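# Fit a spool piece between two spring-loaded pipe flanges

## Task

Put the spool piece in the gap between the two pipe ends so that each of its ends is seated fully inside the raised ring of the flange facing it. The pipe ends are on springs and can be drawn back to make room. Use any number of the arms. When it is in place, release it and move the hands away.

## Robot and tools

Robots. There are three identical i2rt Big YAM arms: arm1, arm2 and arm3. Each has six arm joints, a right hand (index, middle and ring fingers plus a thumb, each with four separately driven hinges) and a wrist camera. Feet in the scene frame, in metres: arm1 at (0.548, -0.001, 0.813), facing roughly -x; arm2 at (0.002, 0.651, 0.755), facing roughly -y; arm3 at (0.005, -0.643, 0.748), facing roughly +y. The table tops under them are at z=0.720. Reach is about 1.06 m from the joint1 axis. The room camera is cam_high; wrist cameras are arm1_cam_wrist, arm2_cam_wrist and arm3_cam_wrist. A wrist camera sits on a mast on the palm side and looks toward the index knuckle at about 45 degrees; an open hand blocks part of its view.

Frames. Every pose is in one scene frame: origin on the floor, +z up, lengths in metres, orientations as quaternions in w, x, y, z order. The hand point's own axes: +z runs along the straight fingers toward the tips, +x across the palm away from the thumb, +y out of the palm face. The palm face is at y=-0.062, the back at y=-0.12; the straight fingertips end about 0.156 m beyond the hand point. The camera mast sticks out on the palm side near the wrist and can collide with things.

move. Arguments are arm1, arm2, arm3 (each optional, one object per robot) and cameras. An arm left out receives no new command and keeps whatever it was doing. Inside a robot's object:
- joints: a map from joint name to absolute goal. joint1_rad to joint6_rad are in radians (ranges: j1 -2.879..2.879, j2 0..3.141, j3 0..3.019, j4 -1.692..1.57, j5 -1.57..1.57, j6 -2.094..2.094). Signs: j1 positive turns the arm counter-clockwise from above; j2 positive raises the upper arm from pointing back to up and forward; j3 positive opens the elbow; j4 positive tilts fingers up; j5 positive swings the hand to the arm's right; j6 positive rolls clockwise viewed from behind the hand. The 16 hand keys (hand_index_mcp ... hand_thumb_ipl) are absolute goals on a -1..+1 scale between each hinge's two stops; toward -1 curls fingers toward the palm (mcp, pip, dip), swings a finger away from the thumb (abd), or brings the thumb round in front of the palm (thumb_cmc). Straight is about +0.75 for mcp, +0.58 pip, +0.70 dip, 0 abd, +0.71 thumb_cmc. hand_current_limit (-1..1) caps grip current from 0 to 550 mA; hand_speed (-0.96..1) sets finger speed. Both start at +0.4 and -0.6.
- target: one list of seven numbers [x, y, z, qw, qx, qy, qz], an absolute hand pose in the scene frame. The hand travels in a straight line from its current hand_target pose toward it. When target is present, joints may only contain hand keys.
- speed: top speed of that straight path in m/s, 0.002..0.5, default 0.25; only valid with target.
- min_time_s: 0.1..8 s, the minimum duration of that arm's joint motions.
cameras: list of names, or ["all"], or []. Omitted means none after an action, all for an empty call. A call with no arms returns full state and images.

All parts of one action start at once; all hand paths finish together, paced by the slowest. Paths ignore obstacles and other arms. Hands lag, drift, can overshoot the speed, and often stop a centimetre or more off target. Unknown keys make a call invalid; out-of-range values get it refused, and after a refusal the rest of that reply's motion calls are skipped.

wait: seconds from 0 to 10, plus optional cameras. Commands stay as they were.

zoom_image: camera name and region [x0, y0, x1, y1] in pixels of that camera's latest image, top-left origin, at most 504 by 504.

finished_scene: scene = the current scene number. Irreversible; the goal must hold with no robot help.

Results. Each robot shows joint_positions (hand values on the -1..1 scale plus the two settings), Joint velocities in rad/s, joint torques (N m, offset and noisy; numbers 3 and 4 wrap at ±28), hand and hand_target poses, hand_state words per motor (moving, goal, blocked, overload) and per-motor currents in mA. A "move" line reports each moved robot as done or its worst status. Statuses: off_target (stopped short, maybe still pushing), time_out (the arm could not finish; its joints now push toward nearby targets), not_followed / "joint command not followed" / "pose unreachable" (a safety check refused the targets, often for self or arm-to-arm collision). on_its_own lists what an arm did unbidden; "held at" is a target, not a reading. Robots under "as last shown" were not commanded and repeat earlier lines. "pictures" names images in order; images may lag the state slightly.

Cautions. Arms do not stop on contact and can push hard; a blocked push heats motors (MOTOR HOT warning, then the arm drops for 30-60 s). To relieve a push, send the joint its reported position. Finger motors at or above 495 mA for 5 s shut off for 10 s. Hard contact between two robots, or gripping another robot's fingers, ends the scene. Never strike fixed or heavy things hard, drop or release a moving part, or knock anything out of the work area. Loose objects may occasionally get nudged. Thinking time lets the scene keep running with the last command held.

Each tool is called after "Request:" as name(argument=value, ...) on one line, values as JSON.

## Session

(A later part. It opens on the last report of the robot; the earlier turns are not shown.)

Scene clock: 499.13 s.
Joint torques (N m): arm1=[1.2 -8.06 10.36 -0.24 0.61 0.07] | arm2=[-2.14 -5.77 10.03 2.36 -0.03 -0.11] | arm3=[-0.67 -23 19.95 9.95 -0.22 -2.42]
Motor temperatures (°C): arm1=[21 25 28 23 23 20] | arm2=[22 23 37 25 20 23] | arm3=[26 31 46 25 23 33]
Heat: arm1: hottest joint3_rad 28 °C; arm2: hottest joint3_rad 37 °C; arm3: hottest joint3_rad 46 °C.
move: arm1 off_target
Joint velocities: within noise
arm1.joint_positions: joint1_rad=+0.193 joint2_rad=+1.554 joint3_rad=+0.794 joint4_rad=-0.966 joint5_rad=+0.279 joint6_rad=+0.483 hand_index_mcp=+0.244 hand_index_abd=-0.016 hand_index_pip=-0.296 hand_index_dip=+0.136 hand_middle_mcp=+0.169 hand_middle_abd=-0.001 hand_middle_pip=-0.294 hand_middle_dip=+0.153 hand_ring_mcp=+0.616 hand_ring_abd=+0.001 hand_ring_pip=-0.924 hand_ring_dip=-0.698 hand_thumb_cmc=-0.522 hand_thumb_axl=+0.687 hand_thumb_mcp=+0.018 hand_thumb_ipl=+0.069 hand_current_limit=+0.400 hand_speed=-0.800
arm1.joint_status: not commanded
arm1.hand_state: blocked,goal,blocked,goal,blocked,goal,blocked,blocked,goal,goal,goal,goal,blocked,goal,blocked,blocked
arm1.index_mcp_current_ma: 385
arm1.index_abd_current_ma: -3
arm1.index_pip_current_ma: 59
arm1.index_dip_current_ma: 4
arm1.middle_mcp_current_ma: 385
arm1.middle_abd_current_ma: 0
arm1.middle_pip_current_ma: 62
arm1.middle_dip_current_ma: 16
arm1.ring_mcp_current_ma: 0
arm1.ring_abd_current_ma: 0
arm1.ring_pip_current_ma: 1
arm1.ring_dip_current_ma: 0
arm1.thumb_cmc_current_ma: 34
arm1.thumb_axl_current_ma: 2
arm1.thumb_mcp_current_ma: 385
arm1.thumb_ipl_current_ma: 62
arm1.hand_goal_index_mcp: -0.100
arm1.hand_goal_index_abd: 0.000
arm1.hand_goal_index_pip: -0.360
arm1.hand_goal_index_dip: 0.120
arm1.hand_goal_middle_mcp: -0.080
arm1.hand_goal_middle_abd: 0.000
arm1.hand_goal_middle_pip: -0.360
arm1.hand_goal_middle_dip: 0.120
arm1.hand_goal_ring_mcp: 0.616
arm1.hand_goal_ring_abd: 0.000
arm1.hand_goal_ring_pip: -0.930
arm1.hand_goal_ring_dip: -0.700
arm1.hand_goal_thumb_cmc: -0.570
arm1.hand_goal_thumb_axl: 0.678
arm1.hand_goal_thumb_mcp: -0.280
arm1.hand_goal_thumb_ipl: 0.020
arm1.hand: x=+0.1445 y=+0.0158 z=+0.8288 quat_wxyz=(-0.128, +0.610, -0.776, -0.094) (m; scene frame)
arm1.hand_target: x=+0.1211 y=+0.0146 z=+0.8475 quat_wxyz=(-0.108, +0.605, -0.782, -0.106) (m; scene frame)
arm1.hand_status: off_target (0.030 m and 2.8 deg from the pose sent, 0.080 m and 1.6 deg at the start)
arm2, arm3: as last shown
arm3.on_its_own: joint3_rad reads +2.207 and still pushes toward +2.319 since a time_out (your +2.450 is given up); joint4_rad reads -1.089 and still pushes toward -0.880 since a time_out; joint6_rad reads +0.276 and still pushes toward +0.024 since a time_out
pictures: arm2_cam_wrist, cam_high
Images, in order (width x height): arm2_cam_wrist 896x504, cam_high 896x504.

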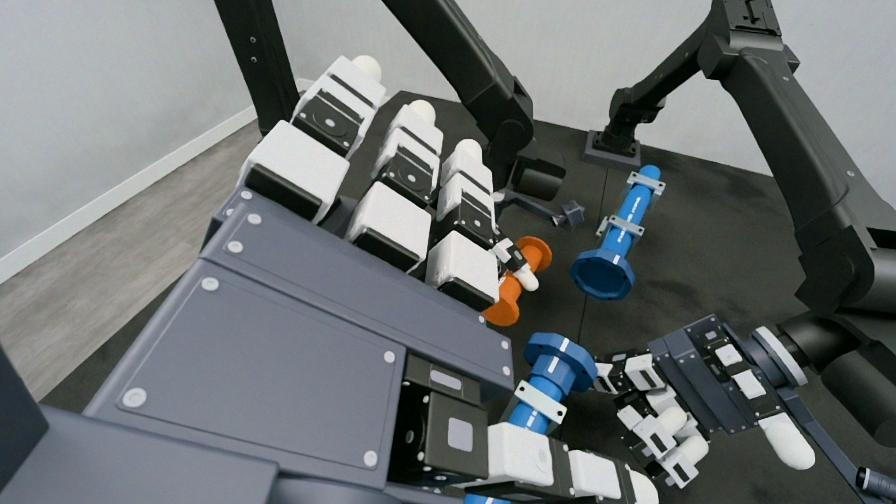

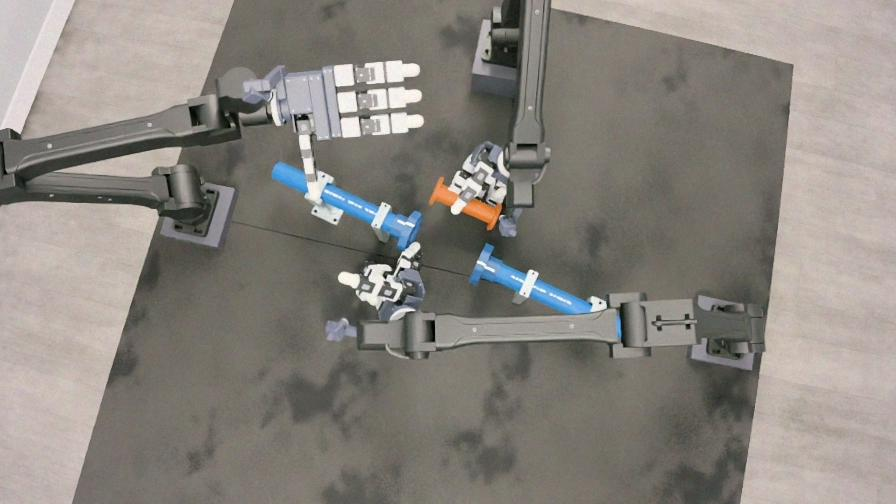

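Request:
move(arm1={"target": [0.085, 0.0285, 0.853, -0.1079, 0.605, -0.7818, -0.1058], "speed": 0.05}, cameras=["cam_high", "arm2_cam_wrist"])

Request:
zoom_image(camera="cam_high", region=[395, 165, 515, 285])

Request:
zoom_image(camera="arm2_cam_wrist", region=[440, 190, 680, 390])

Scene clock: 504.53 s.
Joint torques (N m): arm1=[1.14 -8.35 11.58 -0.13 0.71 0.02] | arm2=[-2.08 -5.66 10.02 2.35 -0.03 -0.1] | arm3=[-0.85 -22.77 19.92 9.91 -0.2 -2.41]
Motor temperatures (°C): arm1=[21 25 29 23 23 20] | arm2=[22 23 37 25 20 23] | arm3=[26 31 47 25 23 33]
Heat: arm1: hottest joint3_rad 29 °C; arm2: hottest joint3_rad 37 °C; arm3: hottest joint3_rad 47 °C.
move: arm1 off_target
Joint velocities: within noise
arm1.joint_positions: joint1_rad=+0.142 joint2_rad=+1.608 joint3_rad=+0.874 joint4_rad=-0.988 joint5_rad=+0.281 joint6_rad=+0.432 hand_index_mcp=+0.244 hand_index_abd=-0.016 hand_index_pip=-0.296 hand_index_dip=+0.134 hand_middle_mcp=+0.169 hand_middle_abd=-0.001 hand_middle_pip=-0.294 hand_middle_dip=+0.153 hand_ring_mcp=+0.616 hand_ring_abd=+0.001 hand_ring_pip=-0.924 hand_ring_dip=-0.698 hand_thumb_cmc=-0.522 hand_thumb_axl=+0.687 hand_thumb_mcp=+0.018 hand_thumb_ipl=+0.069 hand_current_limit=+0.400 hand_speed=-0.800
arm1.joint_status: not commanded
arm1.hand_state: blocked,goal,blocked,goal,blocked,goal,blocked,blocked,goal,goal,goal,goal,blocked,goal,blocked,blocked
arm1.index_mcp_current_ma: 385
arm1.index_abd_current_ma: -3
arm1.index_pip_current_ma: 59
arm1.index_dip_current_ma: 3
arm1.middle_mcp_current_ma: 385
arm1.middle_abd_current_ma: 0
arm1.middle_pip_current_ma: 62
arm1.middle_dip_current_ma: 16
arm1.ring_mcp_current_ma: 0
arm1.ring_abd_current_ma: 0
arm1.ring_pip_current_ma: 1
arm1.ring_dip_current_ma: 0
arm1.thumb_cmc_current_ma: 34
arm1.thumb_axl_current_ma: 2
arm1.thumb_mcp_current_ma: 385
arm1.thumb_ipl_current_ma: 62
arm1.hand_goal_index_mcp: -0.100
arm1.hand_goal_index_abd: 0.000
arm1.hand_goal_index_pip: -0.360
arm1.hand_goal_index_dip: 0.120
arm1.hand_goal_middle_mcp: -0.080
arm1.hand_goal_middle_abd: 0.000
arm1.hand_goal_middle_pip: -0.360
arm1.hand_goal_middle_dip: 0.120
arm1.hand_goal_ring_mcp: 0.616
arm1.hand_goal_ring_abd: 0.000
arm1.hand_goal_ring_pip: -0.930
arm1.hand_goal_ring_dip: -0.700
arm1.hand_goal_thumb_cmc: -0.570
arm1.hand_goal_thumb_axl: 0.678
arm1.hand_goal_thumb_mcp: -0.280
arm1.hand_goal_thumb_ipl: 0.020
arm1.hand: x=+0.1161 y=+0.0281 z=+0.8311 quat_wxyz=(-0.131, +0.610, -0.776, -0.089) (m; scene frame)
arm1.hand_target: x=+0.0868 y=+0.0286 z=+0.8539 quat_wxyz=(-0.108, +0.605, -0.782, -0.106) (m; scene frame)
arm1.hand_status: off_target (0.038 m and 3.4 deg from the pose sent, 0.065 m and 2.8 deg at the start)
arm2, arm3: as last shown
arm3.on_its_own: joint3_rad reads +2.207 and still pushes toward +2.319 since a time_out (your +2.450 is given up); joint4_rad reads -1.089 and still pushes toward -0.880 since a time_out; joint6_rad reads +0.276 and still pushes toward +0.024 since a time_out
arm3.hand_target: x=-0.0583 y=+0.2641 z=+0.9907 quat_wxyz=(+0.290, +0.028, +0.894, +0.341) (m; scene frame)
pictures: arm2_cam_wrist, cam_high
Images, in order (width x height): arm2_cam_wrist 896x504, cam_high 896x504.

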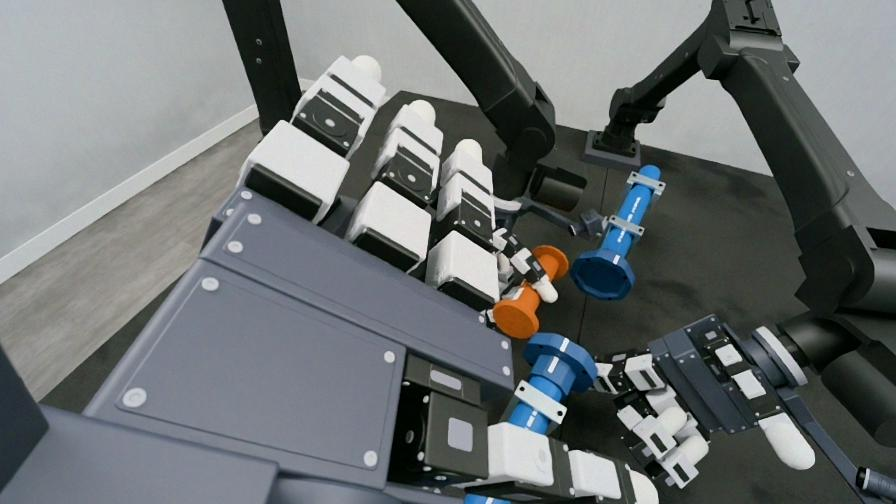

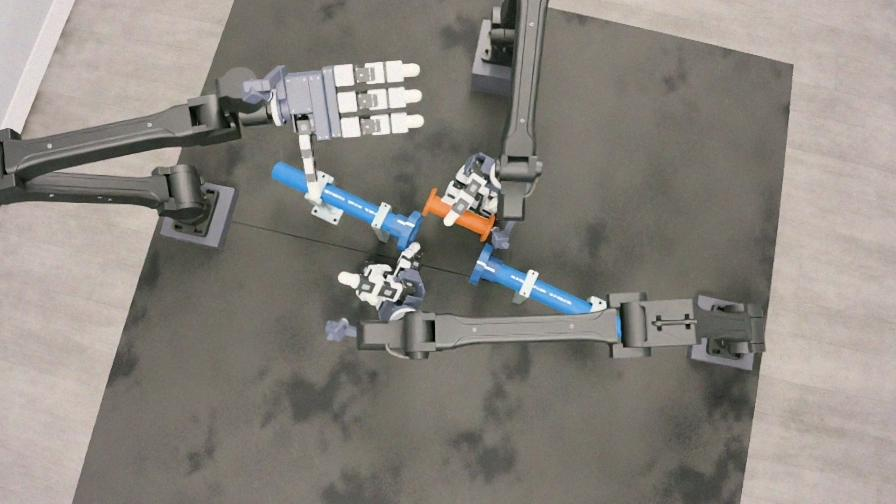

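Scaled by 4.200 from the camera's 896x504 image, which has a finer 1280x720 frame.

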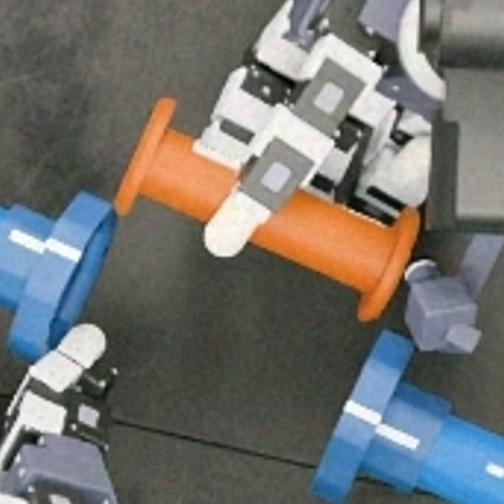

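Scaled by 2.100 from the camera's 896x504 image, which has a finer 1280x720 frame.

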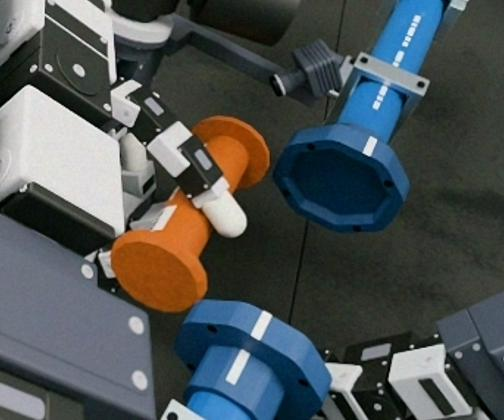

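Request:
move(arm1={"target": [0.050, 0.0300, 0.857, -0.1079, 0.605, -0.7818, -0.1058], "speed": 0.04}, cameras=["cam_high", "arm2_cam_wrist"])

Request:
zoom_image(camera="cam_high", region=[395, 165, 515, 285])

Request:
zoom_image(camera="arm2_cam_wrist", region=[440, 190, 680, 390])

Scene clock: 509.97 s.
Joint torques (N m): arm1=[1.26 -9.88 12.3 0.03 0.75 -0.02] | arm2=[-2.26 -5.71 10.03 2.35 -0.04 -0.1] | arm3=[-1.26 -22.83 19.9 9.95 -0.21 -2.41]
Motor temperatures (°C): arm1=[21 25 29 23 23 20] | arm2=[22 23 37 25 20 23] | arm3=[26 31 48 25 23 34]
Heat: arm1: hottest joint3_rad 29 °C; arm2: hottest joint3_rad 37 °C; arm3: hottest joint3_rad 48 °C.
move: arm1 off_target
Joint velocities: within noise
arm1.joint_positions: joint1_rad=+0.126 joint2_rad=+1.677 joint3_rad=+0.969 joint4_rad=-1.022 joint5_rad=+0.281 joint6_rad=+0.419 hand_index_mcp=+0.244 hand_index_abd=-0.017 hand_index_pip=-0.292 hand_index_dip=+0.137 hand_middle_mcp=+0.166 hand_middle_abd=-0.003 hand_middle_pip=-0.291 hand_middle_dip=+0.145 hand_ring_mcp=+0.616 hand_ring_abd=+0.001 hand_ring_pip=-0.924 hand_ring_dip=-0.698 hand_thumb_cmc=-0.519 hand_thumb_axl=+0.686 hand_thumb_mcp=+0.018 hand_thumb_ipl=+0.069 hand_current_limit=+0.400 hand_speed=-0.800
arm1.joint_status: not commanded
arm1.hand_state: blocked,goal,blocked,goal,blocked,goal,blocked,blocked,goal,goal,goal,goal,blocked,goal,blocked,blocked
arm1.index_mcp_current_ma: 385
arm1.index_abd_current_ma: -3
arm1.index_pip_current_ma: 66
arm1.index_dip_current_ma: 4
arm1.middle_mcp_current_ma: 385
arm1.middle_abd_current_ma: 0
arm1.middle_pip_current_ma: 68
arm1.middle_dip_current_ma: 9
arm1.ring_mcp_current_ma: 0
arm1.ring_abd_current_ma: 0
arm1.ring_pip_current_ma: 1
arm1.ring_dip_current_ma: 0
arm1.thumb_cmc_current_ma: 40
arm1.thumb_axl_current_ma: 1
arm1.thumb_mcp_current_ma: 385
arm1.thumb_ipl_current_ma: 62
arm1.hand_goal_index_mcp: -0.100
arm1.hand_goal_index_abd: 0.000
arm1.hand_goal_index_pip: -0.360
arm1.hand_goal_index_dip: 0.120
arm1.hand_goal_middle_mcp: -0.080
arm1.hand_goal_middle_abd: 0.000
arm1.hand_goal_middle_pip: -0.360
arm1.hand_goal_middle_dip: 0.120
arm1.hand_goal_ring_mcp: 0.616
arm1.hand_goal_ring_abd: 0.000
arm1.hand_goal_ring_pip: -0.930
arm1.hand_goal_ring_dip: -0.700
arm1.hand_goal_thumb_cmc: -0.570
arm1.hand_goal_thumb_axl: 0.678
arm1.hand_goal_thumb_mcp: -0.280
arm1.hand_goal_thumb_ipl: 0.020
arm1.hand: x=+0.0859 y=+0.0296 z=+0.8317 quat_wxyz=(-0.136, +0.609, -0.777, -0.085) (m; scene frame)
arm1.hand_target: x=+0.0524 y=+0.0300 z=+0.8584 quat_wxyz=(-0.108, +0.605, -0.782, -0.106) (m; scene frame)
arm1.hand_status: off_target (0.044 m and 4.0 deg from the pose sent, 0.071 m and 3.4 deg at the start)
arm2, arm3: as last shown
arm3.on_its_own: joint3_rad reads +2.207 and still pushes toward +2.319 since a time_out (your +2.450 is given up); joint4_rad reads -1.089 and still pushes toward -0.880 since a time_out; joint6_rad reads +0.276 and still pushes toward +0.024 since a time_out
pictures: arm2_cam_wrist, cam_high
Images, in order (width x height): arm2_cam_wrist 896x504, cam_high 896x504.

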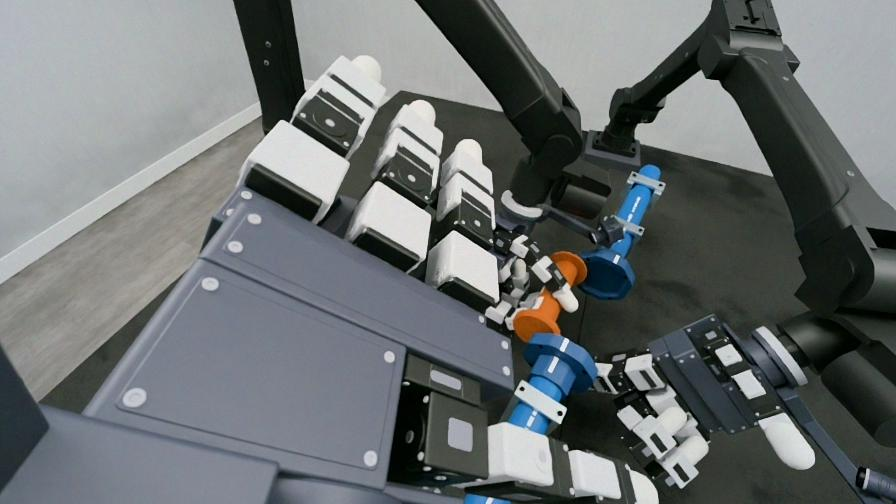

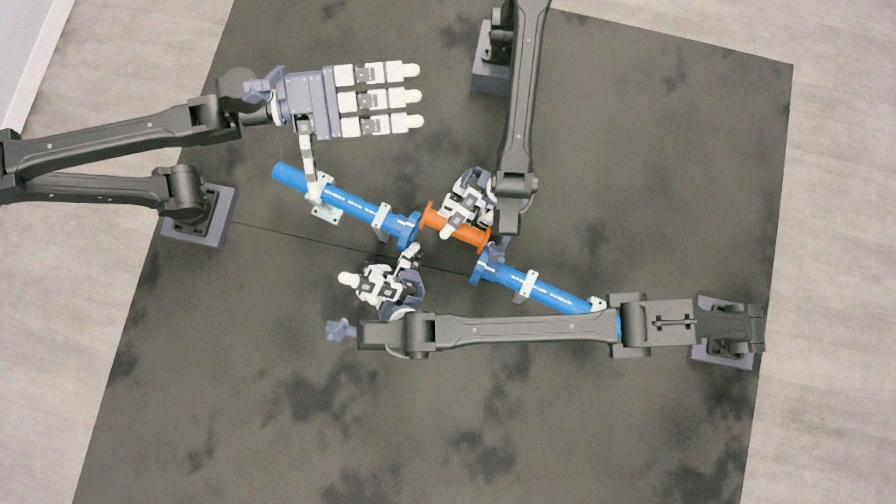

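Scaled by 4.200 from the camera's 896x504 image, which has a finer 1280x720 frame.

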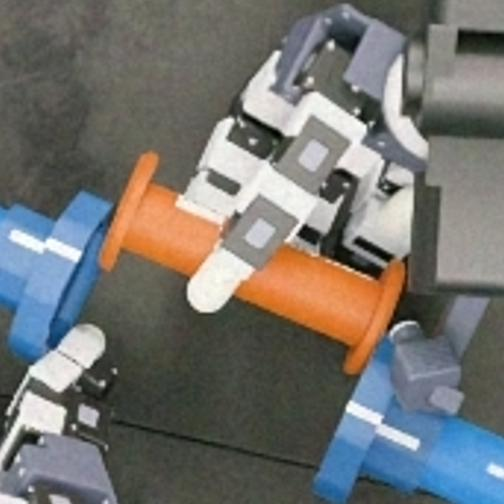

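Scaled by 2.100 from the camera's 896x504 image, which has a finer 1280x720 frame.

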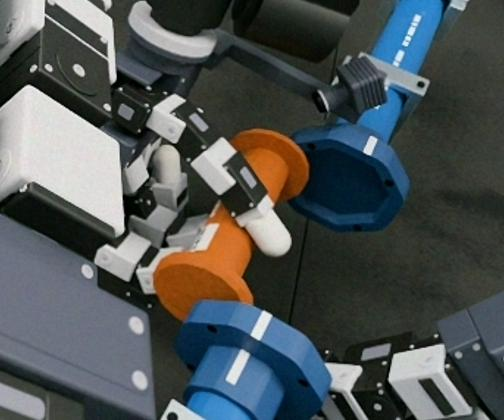

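Request:
move(cameras=["arm1_cam_wrist", "arm3_cam_wrist", "arm2_cam_wrist"])

Request:
zoom_image(camera="arm2_cam_wrist", region=[500, 240, 620, 360])

Scene clock: 512.63 s.
Joint torques (N m): arm1=[1.2 -9.93 12.31 0.02 0.75 -0.02] | arm2=[-2.26 -5.83 9.99 2.36 -0.03 -0.1] | arm3=[-0.79 -22.53 19.84 9.95 -0.21 -2.41]
Motor temperatures (°C): arm1=[21 25 30 23 23 20] | arm2=[22 23 37 25 20 23] | arm3=[26 30 48 25 23 34]
Heat: arm1: hottest joint3_rad 30 °C; arm2: hottest joint3_rad 37 °C; arm3: hottest joint3_rad 48 °C.
Joint velocities: within noise
arm1.joint_positions: joint1_rad=+0.126 joint2_rad=+1.677 joint3_rad=+0.969 joint4_rad=-1.022 joint5_rad=+0.281 joint6_rad=+0.419 hand_index_mcp=+0.244 hand_index_abd=-0.017 hand_index_pip=-0.292 hand_index_dip=+0.137 hand_middle_mcp=+0.166 hand_middle_abd=-0.003 hand_middle_pip=-0.291 hand_middle_dip=+0.145 hand_ring_mcp=+0.616 hand_ring_abd=+0.001 hand_ring_pip=-0.924 hand_ring_dip=-0.698 hand_thumb_cmc=-0.518 hand_thumb_axl=+0.686 hand_thumb_mcp=+0.018 hand_thumb_ipl=+0.069 hand_current_limit=+0.400 hand_speed=-0.800
arm1.joint_status: not commanded
arm1.hand_state: blocked,goal,blocked,goal,blocked,goal,blocked,blocked,goal,goal,goal,goal,blocked,goal,blocked,blocked
arm1.index_mcp_current_ma: 385
arm1.index_abd_current_ma: -3
arm1.index_pip_current_ma: 66
arm1.index_dip_current_ma: 4
arm1.middle_mcp_current_ma: 385
arm1.middle_abd_current_ma: 0
arm1.middle_pip_current_ma: 68
arm1.middle_dip_current_ma: 9
arm1.ring_mcp_current_ma: 0
arm1.ring_abd_current_ma: 0
arm1.ring_pip_current_ma: 1
arm1.ring_dip_current_ma: 0
arm1.thumb_cmc_current_ma: 40
arm1.thumb_axl_current_ma: 1
arm1.thumb_mcp_current_ma: 385
arm1.thumb_ipl_current_ma: 62
arm1.hand_goal_index_mcp: -0.100
arm1.hand_goal_index_abd: 0.000
arm1.hand_goal_index_pip: -0.360
arm1.hand_goal_index_dip: 0.120
arm1.hand_goal_middle_mcp: -0.080
arm1.hand_goal_middle_abd: 0.000
arm1.hand_goal_middle_pip: -0.360
arm1.hand_goal_middle_dip: 0.120
arm1.hand_goal_ring_mcp: 0.616
arm1.hand_goal_ring_abd: 0.000
arm1.hand_goal_ring_pip: -0.930
arm1.hand_goal_ring_dip: -0.700
arm1.hand_goal_thumb_cmc: -0.570
arm1.hand_goal_thumb_axl: 0.678
arm1.hand_goal_thumb_mcp: -0.280
arm1.hand_goal_thumb_ipl: 0.020
arm1.hand: x=+0.0860 y=+0.0296 z=+0.8317 quat_wxyz=(-0.136, +0.609, -0.777, -0.085) (m; scene frame)
arm1.hand_target: x=+0.0525 y=+0.0300 z=+0.8584 quat_wxyz=(-0.108, +0.605, -0.782, -0.106) (m; scene frame)
arm1.hand_status: off_target (0.044 m and 4.1 deg from the pose sent, 0.071 m and 3.4 deg at the start)
arm2.joint_positions: joint1_rad=+0.502 joint2_rad=+0.846 joint3_rad=+0.713 joint4_rad=+0.106 joint5_rad=+0.174 joint6_rad=+0.656 hand_index_mcp=+0.761 hand_index_abd=+0.001 hand_index_pip=+0.577 hand_index_dip=+0.696 hand_middle_mcp=+0.760 hand_middle_abd=+0.001 hand_middle_pip=+0.577 hand_middle_dip=+0.696 hand_ring_mcp=+0.760 hand_ring_abd=+0.001 hand_ring_pip=+0.577 hand_ring_dip=+0.696 hand_thumb_cmc=+0.720 hand_thumb_axl=+0.677 hand_thumb_mcp=+0.226 hand_thumb_ipl=+0.168 hand_current_limit=+0.400 hand_speed=-0.600
arm2.joint_status: not commanded
arm2.hand_state: goal,goal,goal,goal,goal,goal,goal,goal,goal,goal,goal,goal,goal,goal,goal,goal
arm2.index_mcp_current_ma: 8
arm2.index_abd_current_ma: 0
arm2.index_pip_current_ma: 0
arm2.index_dip_current_ma: 0
arm2.middle_mcp_current_ma: 8
arm2.middle_abd_current_ma: 0
arm2.middle_pip_current_ma: 0
arm2.middle_dip_current_ma: 0
arm2.ring_mcp_current_ma: 7
arm2.ring_abd_current_ma: 1
arm2.ring_pip_current_ma: 0
arm2.ring_dip_current_ma: 0
arm2.thumb_cmc_current_ma: 6
arm2.thumb_axl_current_ma: 0
arm2.thumb_mcp_current_ma: 0
arm2.thumb_ipl_current_ma: 0
arm2.hand_goal_index_mcp: 0.754
arm2.hand_goal_index_abd: 0.000
arm2.hand_goal_index_pip: 0.576
arm2.hand_goal_index_dip: 0.696
arm2.hand_goal_middle_mcp: 0.754
arm2.hand_goal_middle_abd: 0.000
arm2.hand_goal_middle_pip: 0.576
arm2.hand_goal_middle_dip: 0.696
arm2.hand_goal_ring_mcp: 0.754
arm2.hand_goal_ring_abd: 0.000
arm2.hand_goal_ring_pip: 0.576
arm2.hand_goal_ring_dip: 0.696
arm2.hand_goal_thumb_cmc: 0.714
arm2.hand_goal_thumb_axl: 0.678
arm2.hand_goal_thumb_mcp: 0.226
arm2.hand_goal_thumb_ipl: 0.168
arm2.hand: x=+0.1370 y=+0.2205 z=+1.2050 quat_wxyz=(+0.611, +0.713, -0.107, +0.327) (m; scene frame)
arm2.hand_target: x=+0.1301 y=+0.2200 z=+1.1999 quat_wxyz=(+0.610, +0.717, -0.111, +0.319) (m; scene frame)
arm2.hand_status: not commanded
arm3.joint_positions: joint1_rad=+0.235 joint2_rad=+2.343 joint3_rad=+2.207 joint4_rad=-1.089 joint5_rad=+0.737 joint6_rad=+0.276 hand_index_mcp=+1.005 hand_index_abd=+0.081 hand_index_pip=+0.792 hand_index_dip=+0.621 hand_middle_mcp=+0.618 hand_middle_abd=+0.003 hand_middle_pip=-0.926 hand_middle_dip=-0.697 hand_ring_mcp=+0.618 hand_ring_abd=+0.000 hand_ring_pip=-0.925 hand_ring_dip=-0.703 hand_thumb_cmc=-0.574 hand_thumb_axl=+0.679 hand_thumb_mcp=+0.221 hand_thumb_ipl=+0.166 hand_current_limit=+0.700 hand_speed=-0.500
arm3.joint_status: not commanded
arm3.hand_state: goal,blocked,blocked,blocked,goal,goal,goal,goal,goal,goal,goal,goal,goal,goal,goal,goal
arm3.index_mcp_current_ma: 1
arm3.index_abd_current_ma: 99
arm3.index_pip_current_ma: 468
arm3.index_dip_current_ma: 11
arm3.middle_mcp_current_ma: 0
arm3.middle_abd_current_ma: 0
arm3.middle_pip_current_ma: 1
arm3.middle_dip_current_ma: 0
arm3.ring_mcp_current_ma: 0
arm3.ring_abd_current_ma: 0
arm3.ring_pip_current_ma: 1
arm3.ring_dip_current_ma: 0
arm3.thumb_cmc_current_ma: -1
arm3.thumb_axl_current_ma: 0
arm3.thumb_mcp_current_ma: -4
arm3.thumb_ipl_current_ma: -1
arm3.hand_goal_index_mcp: 1.000
arm3.hand_goal_index_abd: 0.000
arm3.hand_goal_index_pip: 0.350
arm3.hand_goal_index_dip: 0.600
arm3.hand_goal_middle_mcp: 0.616
arm3.hand_goal_middle_abd: 0.000
arm3.hand_goal_middle_pip: -0.930
arm3.hand_goal_middle_dip: -0.700
arm3.hand_goal_ring_mcp: 0.616
arm3.hand_goal_ring_abd: 0.000
arm3.hand_goal_ring_pip: -0.930
arm3.hand_goal_ring_dip: -0.700
arm3.hand_goal_thumb_cmc: -0.570
arm3.hand_goal_thumb_axl: 0.678
arm3.hand_goal_thumb_mcp: 0.230
arm3.hand_goal_thumb_ipl: 0.170
arm3.on_its_own: joint3_rad reads +2.207 and still pushes toward +2.319 since a time_out (your +2.450 is given up); joint4_rad reads -1.089 and still pushes toward -0.880 since a time_out; joint6_rad reads +0.276 and still pushes toward +0.024 since a time_out
arm3.hand: x=-0.0648 y=+0.2085 z=+0.9222 quat_wxyz=(+0.297, +0.071, +0.918, +0.252) (m; scene frame)
arm3.hand_target: x=-0.0583 y=+0.2641 z=+0.9907 quat_wxyz=(+0.290, +0.028, +0.894, +0.341) (m; scene frame)
arm3.hand_status: not commanded
pictures: arm1_cam_wrist, arm2_cam_wrist, arm3_cam_wrist
Images, in order (width x height): arm1_cam_wrist 896x504, arm2_cam_wrist 896x504, arm3_cam_wrist 896x504.

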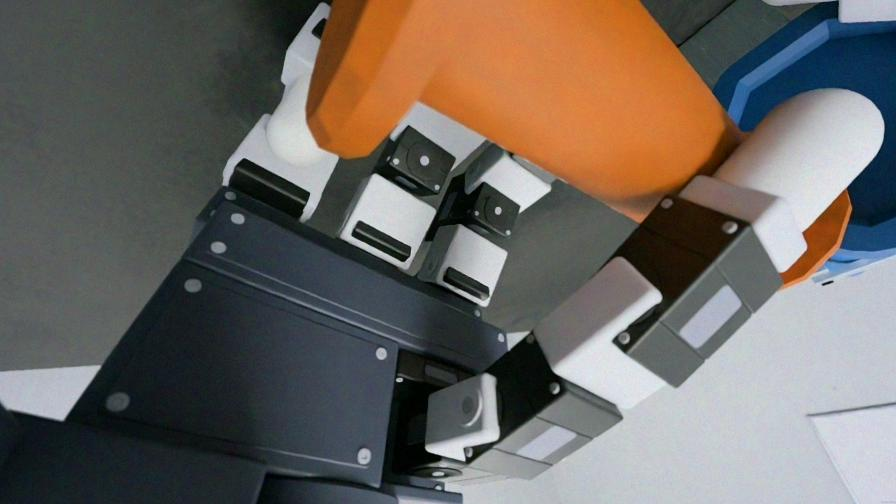

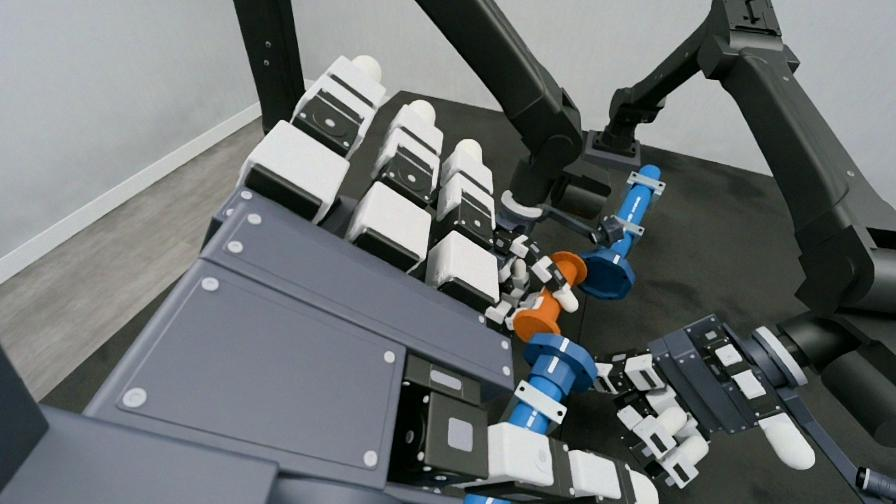

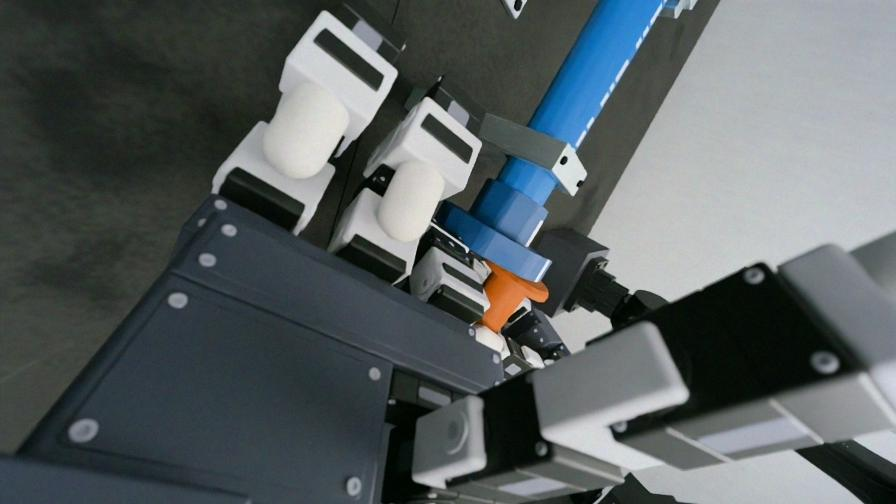

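Scaled by 4.200 from the camera's 896x504 image, which has a finer 1280x720 frame.

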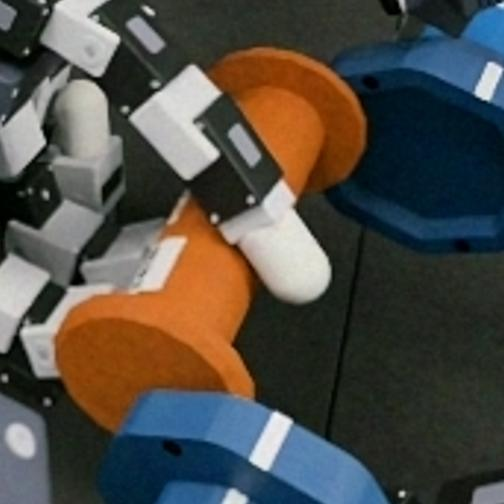

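Request:
zoom_image(camera="arm3_cam_wrist", region=[420, 180, 600, 360])

Request:
zoom_image(camera="arm1_cam_wrist", region=[560, 0, 896, 300])

Scaled by 2.800 from the camera's 896x504 image, which has a finer 1280x720 frame.

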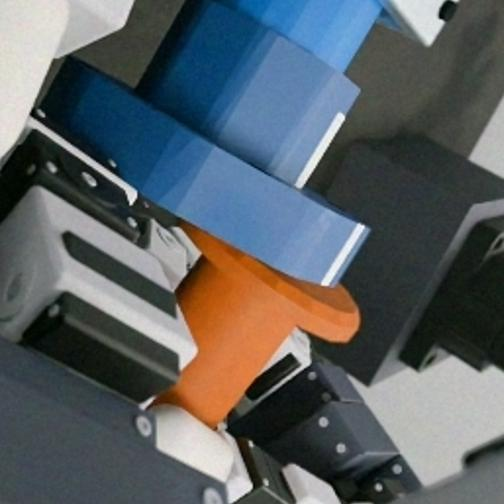

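Scaled by 1.500 from the camera's 896x504 image, which has a finer 1280x720 frame.

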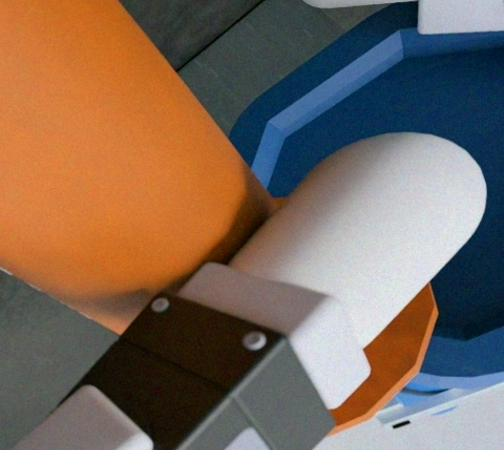

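Request:
move(arm1={"target": [0.022, 0.0365, 0.861, -0.1079, 0.605, -0.7818, -0.1058], "speed": 0.04}, cameras=["cam_high", "arm3_cam_wrist", "arm2_cam_wrist"])

Request:
zoom_image(camera="cam_high", region=[395, 165, 515, 285])

Request:
zoom_image(camera="arm3_cam_wrist", region=[420, 180, 600, 360])

Request:
zoom_image(camera="arm2_cam_wrist", region=[500, 220, 660, 380])

Scene clock: 522.20 s.
Joint torques (N m): arm1=[1.32 -10.87 11.75 -0.24 0.66 0.06] | arm2=[-2.08 -5.6 10.06 2.36 -0.03 -0.1] | arm3=[-1.26 -22.83 19.89 9.96 -0.23 -2.42]
Motor temperatures (°C): arm1=[21 25 31 23 23 20] | arm2=[22 23 37 25 20 23] | arm3=[26 30 49 26 23 35]
Heat: arm1: hottest joint3_rad 31 °C; arm2: hottest joint3_rad 37 °C; arm3: hottest joint3_rad 49 °C.
move: arm1 off_target
Joint velocities: within noise
arm1.joint_positions: joint1_rad=+0.100 joint2_rad=+1.734 joint3_rad=+1.066 joint4_rad=-1.040 joint5_rad=+0.285 joint6_rad=+0.387 hand_index_mcp=+0.244 hand_index_abd=-0.019 hand_index_pip=-0.292 hand_index_dip=+0.138 hand_middle_mcp=+0.164 hand_middle_abd=-0.003 hand_middle_pip=-0.291 hand_middle_dip=+0.145 hand_ring_mcp=+0.616 hand_ring_abd=+0.001 hand_ring_pip=-0.924 hand_ring_dip=-0.698 hand_thumb_cmc=-0.517 hand_thumb_axl=+0.686 hand_thumb_mcp=+0.018 hand_thumb_ipl=+0.069 hand_current_limit=+0.400 hand_speed=-0.800
arm1.joint_status: not commanded
arm1.hand_state: blocked,goal,blocked,goal,blocked,goal,blocked,blocked,goal,goal,goal,goal,blocked,goal,blocked,blocked
arm1.index_mcp_current_ma: 385
arm1.index_abd_current_ma: -4
arm1.index_pip_current_ma: 67
arm1.index_dip_current_ma: 5
arm1.middle_mcp_current_ma: 385
arm1.middle_abd_current_ma: 0
arm1.middle_pip_current_ma: 68
arm1.middle_dip_current_ma: 9
arm1.ring_mcp_current_ma: 0
arm1.ring_abd_current_ma: 0
arm1.ring_pip_current_ma: 1
arm1.ring_dip_current_ma: 0
arm1.thumb_cmc_current_ma: 41
arm1.thumb_axl_current_ma: 1
arm1.thumb_mcp_current_ma: 385
arm1.thumb_ipl_current_ma: 62
arm1.hand_goal_index_mcp: -0.100
arm1.hand_goal_index_abd: 0.000
arm1.hand_goal_index_pip: -0.360
arm1.hand_goal_index_dip: 0.120
arm1.hand_goal_middle_mcp: -0.080
arm1.hand_goal_middle_abd: 0.000
arm1.hand_goal_middle_pip: -0.360
arm1.hand_goal_middle_dip: 0.120
arm1.hand_goal_ring_mcp: 0.616
arm1.hand_goal_ring_abd: 0.000
arm1.hand_goal_ring_pip: -0.930
arm1.hand_goal_ring_dip: -0.700
arm1.hand_goal_thumb_cmc: -0.570
arm1.hand_goal_thumb_axl: 0.678
arm1.hand_goal_thumb_mcp: -0.280
arm1.hand_goal_thumb_ipl: 0.020
arm1.hand: x=+0.0501 y=+0.0355 z=+0.8370 quat_wxyz=(-0.130, +0.610, -0.776, -0.089) (m; scene frame)
arm1.hand_target: x=+0.0237 y=+0.0367 z=+0.8618 quat_wxyz=(-0.108, +0.605, -0.782, -0.106) (m; scene frame)
arm1.hand_status: off_target (0.037 m and 3.3 deg from the pose sent, 0.071 m and 4.1 deg at the start)
arm2, arm3: as last shown
arm3.on_its_own: joint3_rad reads +2.207 and still pushes toward +2.319 since a time_out (your +2.450 is given up); joint4_rad reads -1.089 and still pushes toward -0.880 since a time_out; joint6_rad reads +0.276 and still pushes toward +0.024 since a time_out
pictures: arm2_cam_wrist, arm3_cam_wrist, cam_high
Images, in order (width x height): arm2_cam_wrist 896x504, arm3_cam_wrist 896x504, cam_high 896x504.

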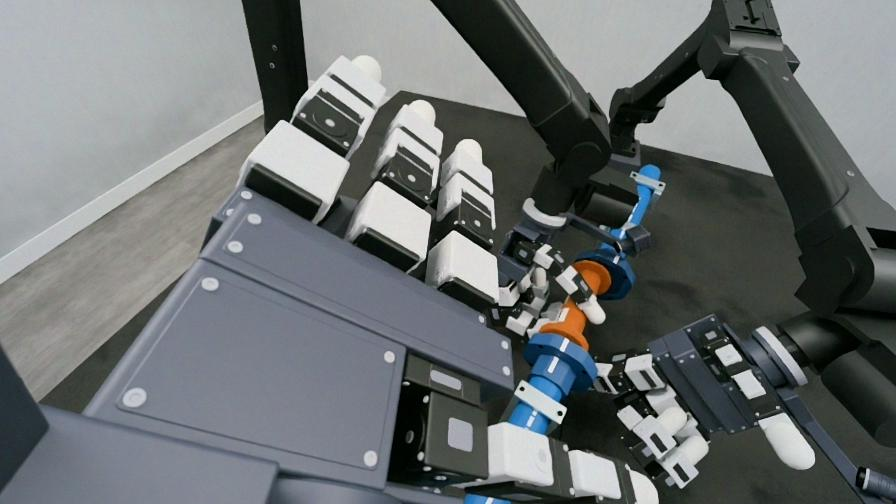

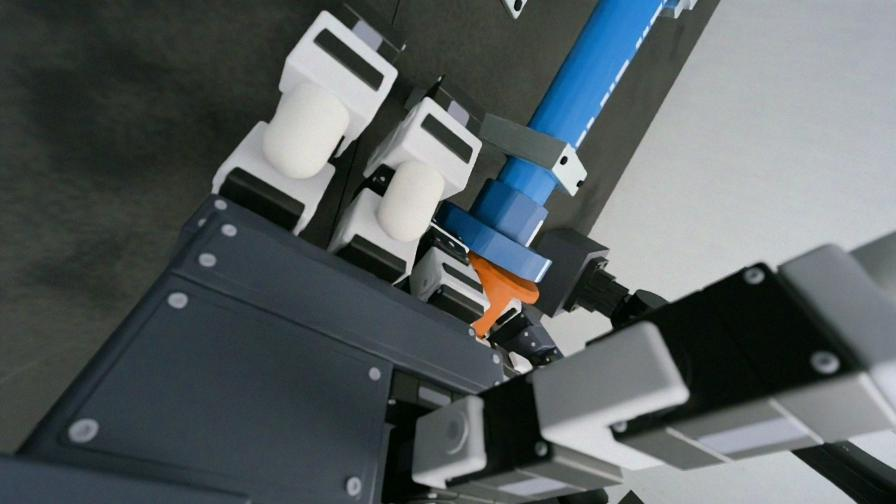

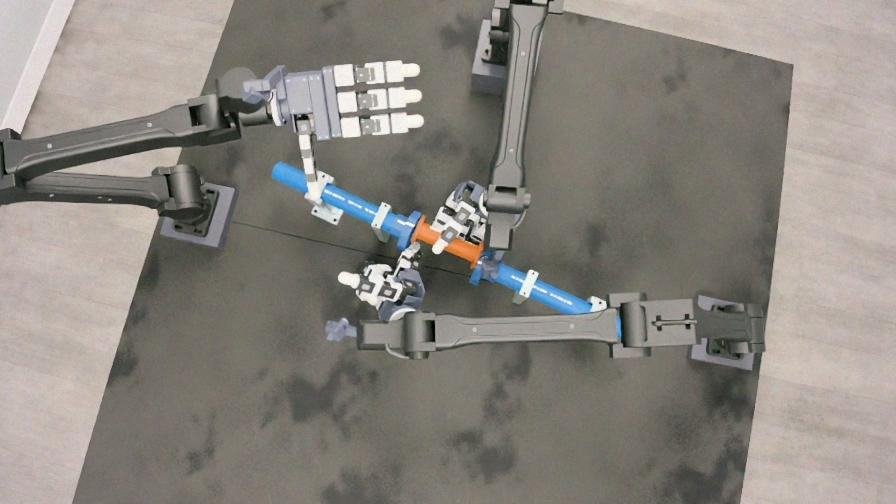

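Scaled by 4.200 from the camera's 896x504 image, which has a finer 1280x720 frame.

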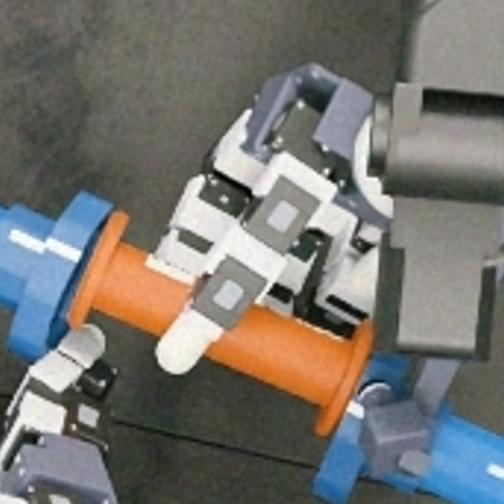

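Scaled by 2.800 from the camera's 896x504 image, which has a finer 1280x720 frame.

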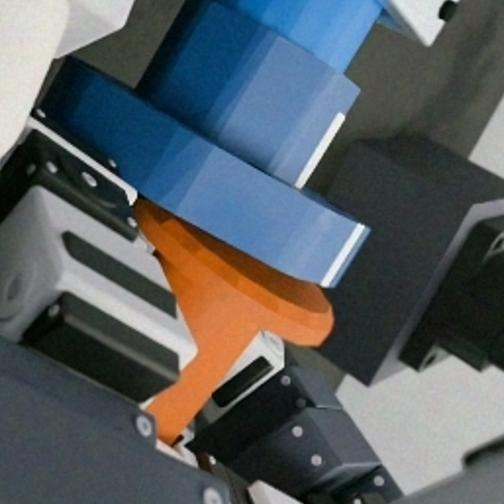

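Scaled by 3.150 from the camera's 896x504 image, which has a finer 1280x720 frame.

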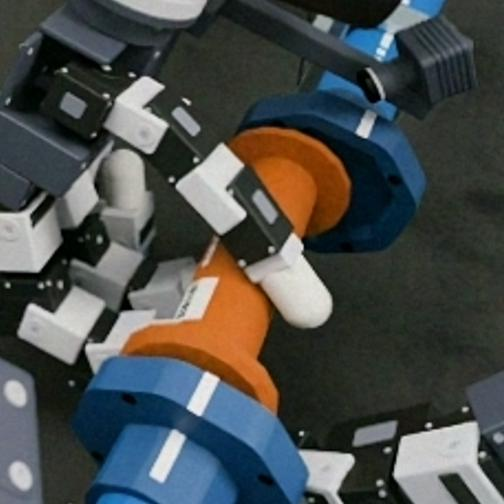

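Request:
zoom_image(camera="arm2_cam_wrist", region=[560, 235, 650, 315])

Request:
zoom_image(camera="arm2_cam_wrist", region=[510, 310, 610, 400])

Request:
zoom_image(camera="arm3_cam_wrist", region=[450, 220, 570, 340])

Scaled by 5.600 from the camera's 896x504 image, which has a finer 1280x720 frame.

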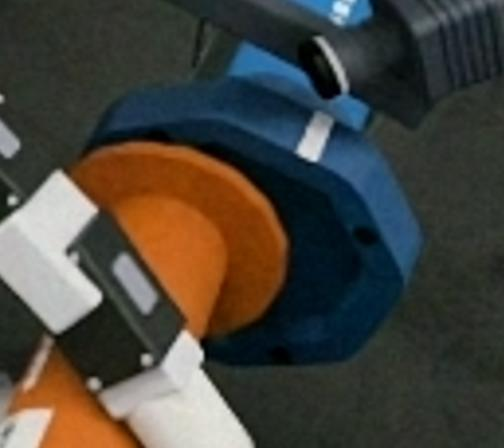

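Scaled by 5.040 from the camera's 896x504 image, which has a finer 1280x720 frame.

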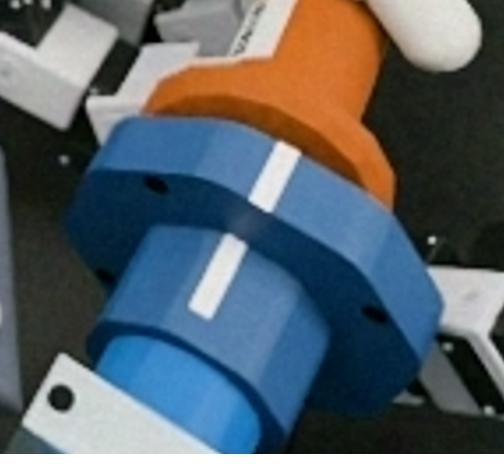

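Scaled by 4.200 from the camera's 896x504 image, which has a finer 1280x720 frame.

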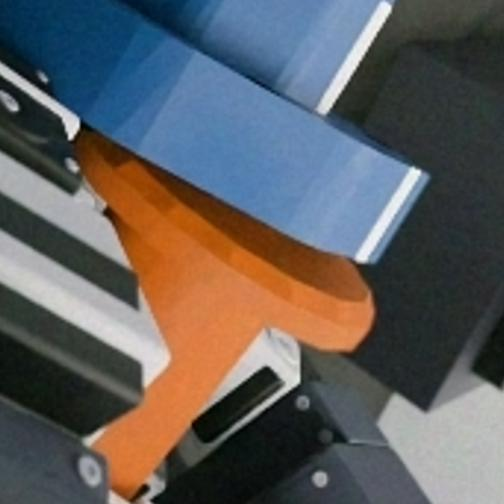

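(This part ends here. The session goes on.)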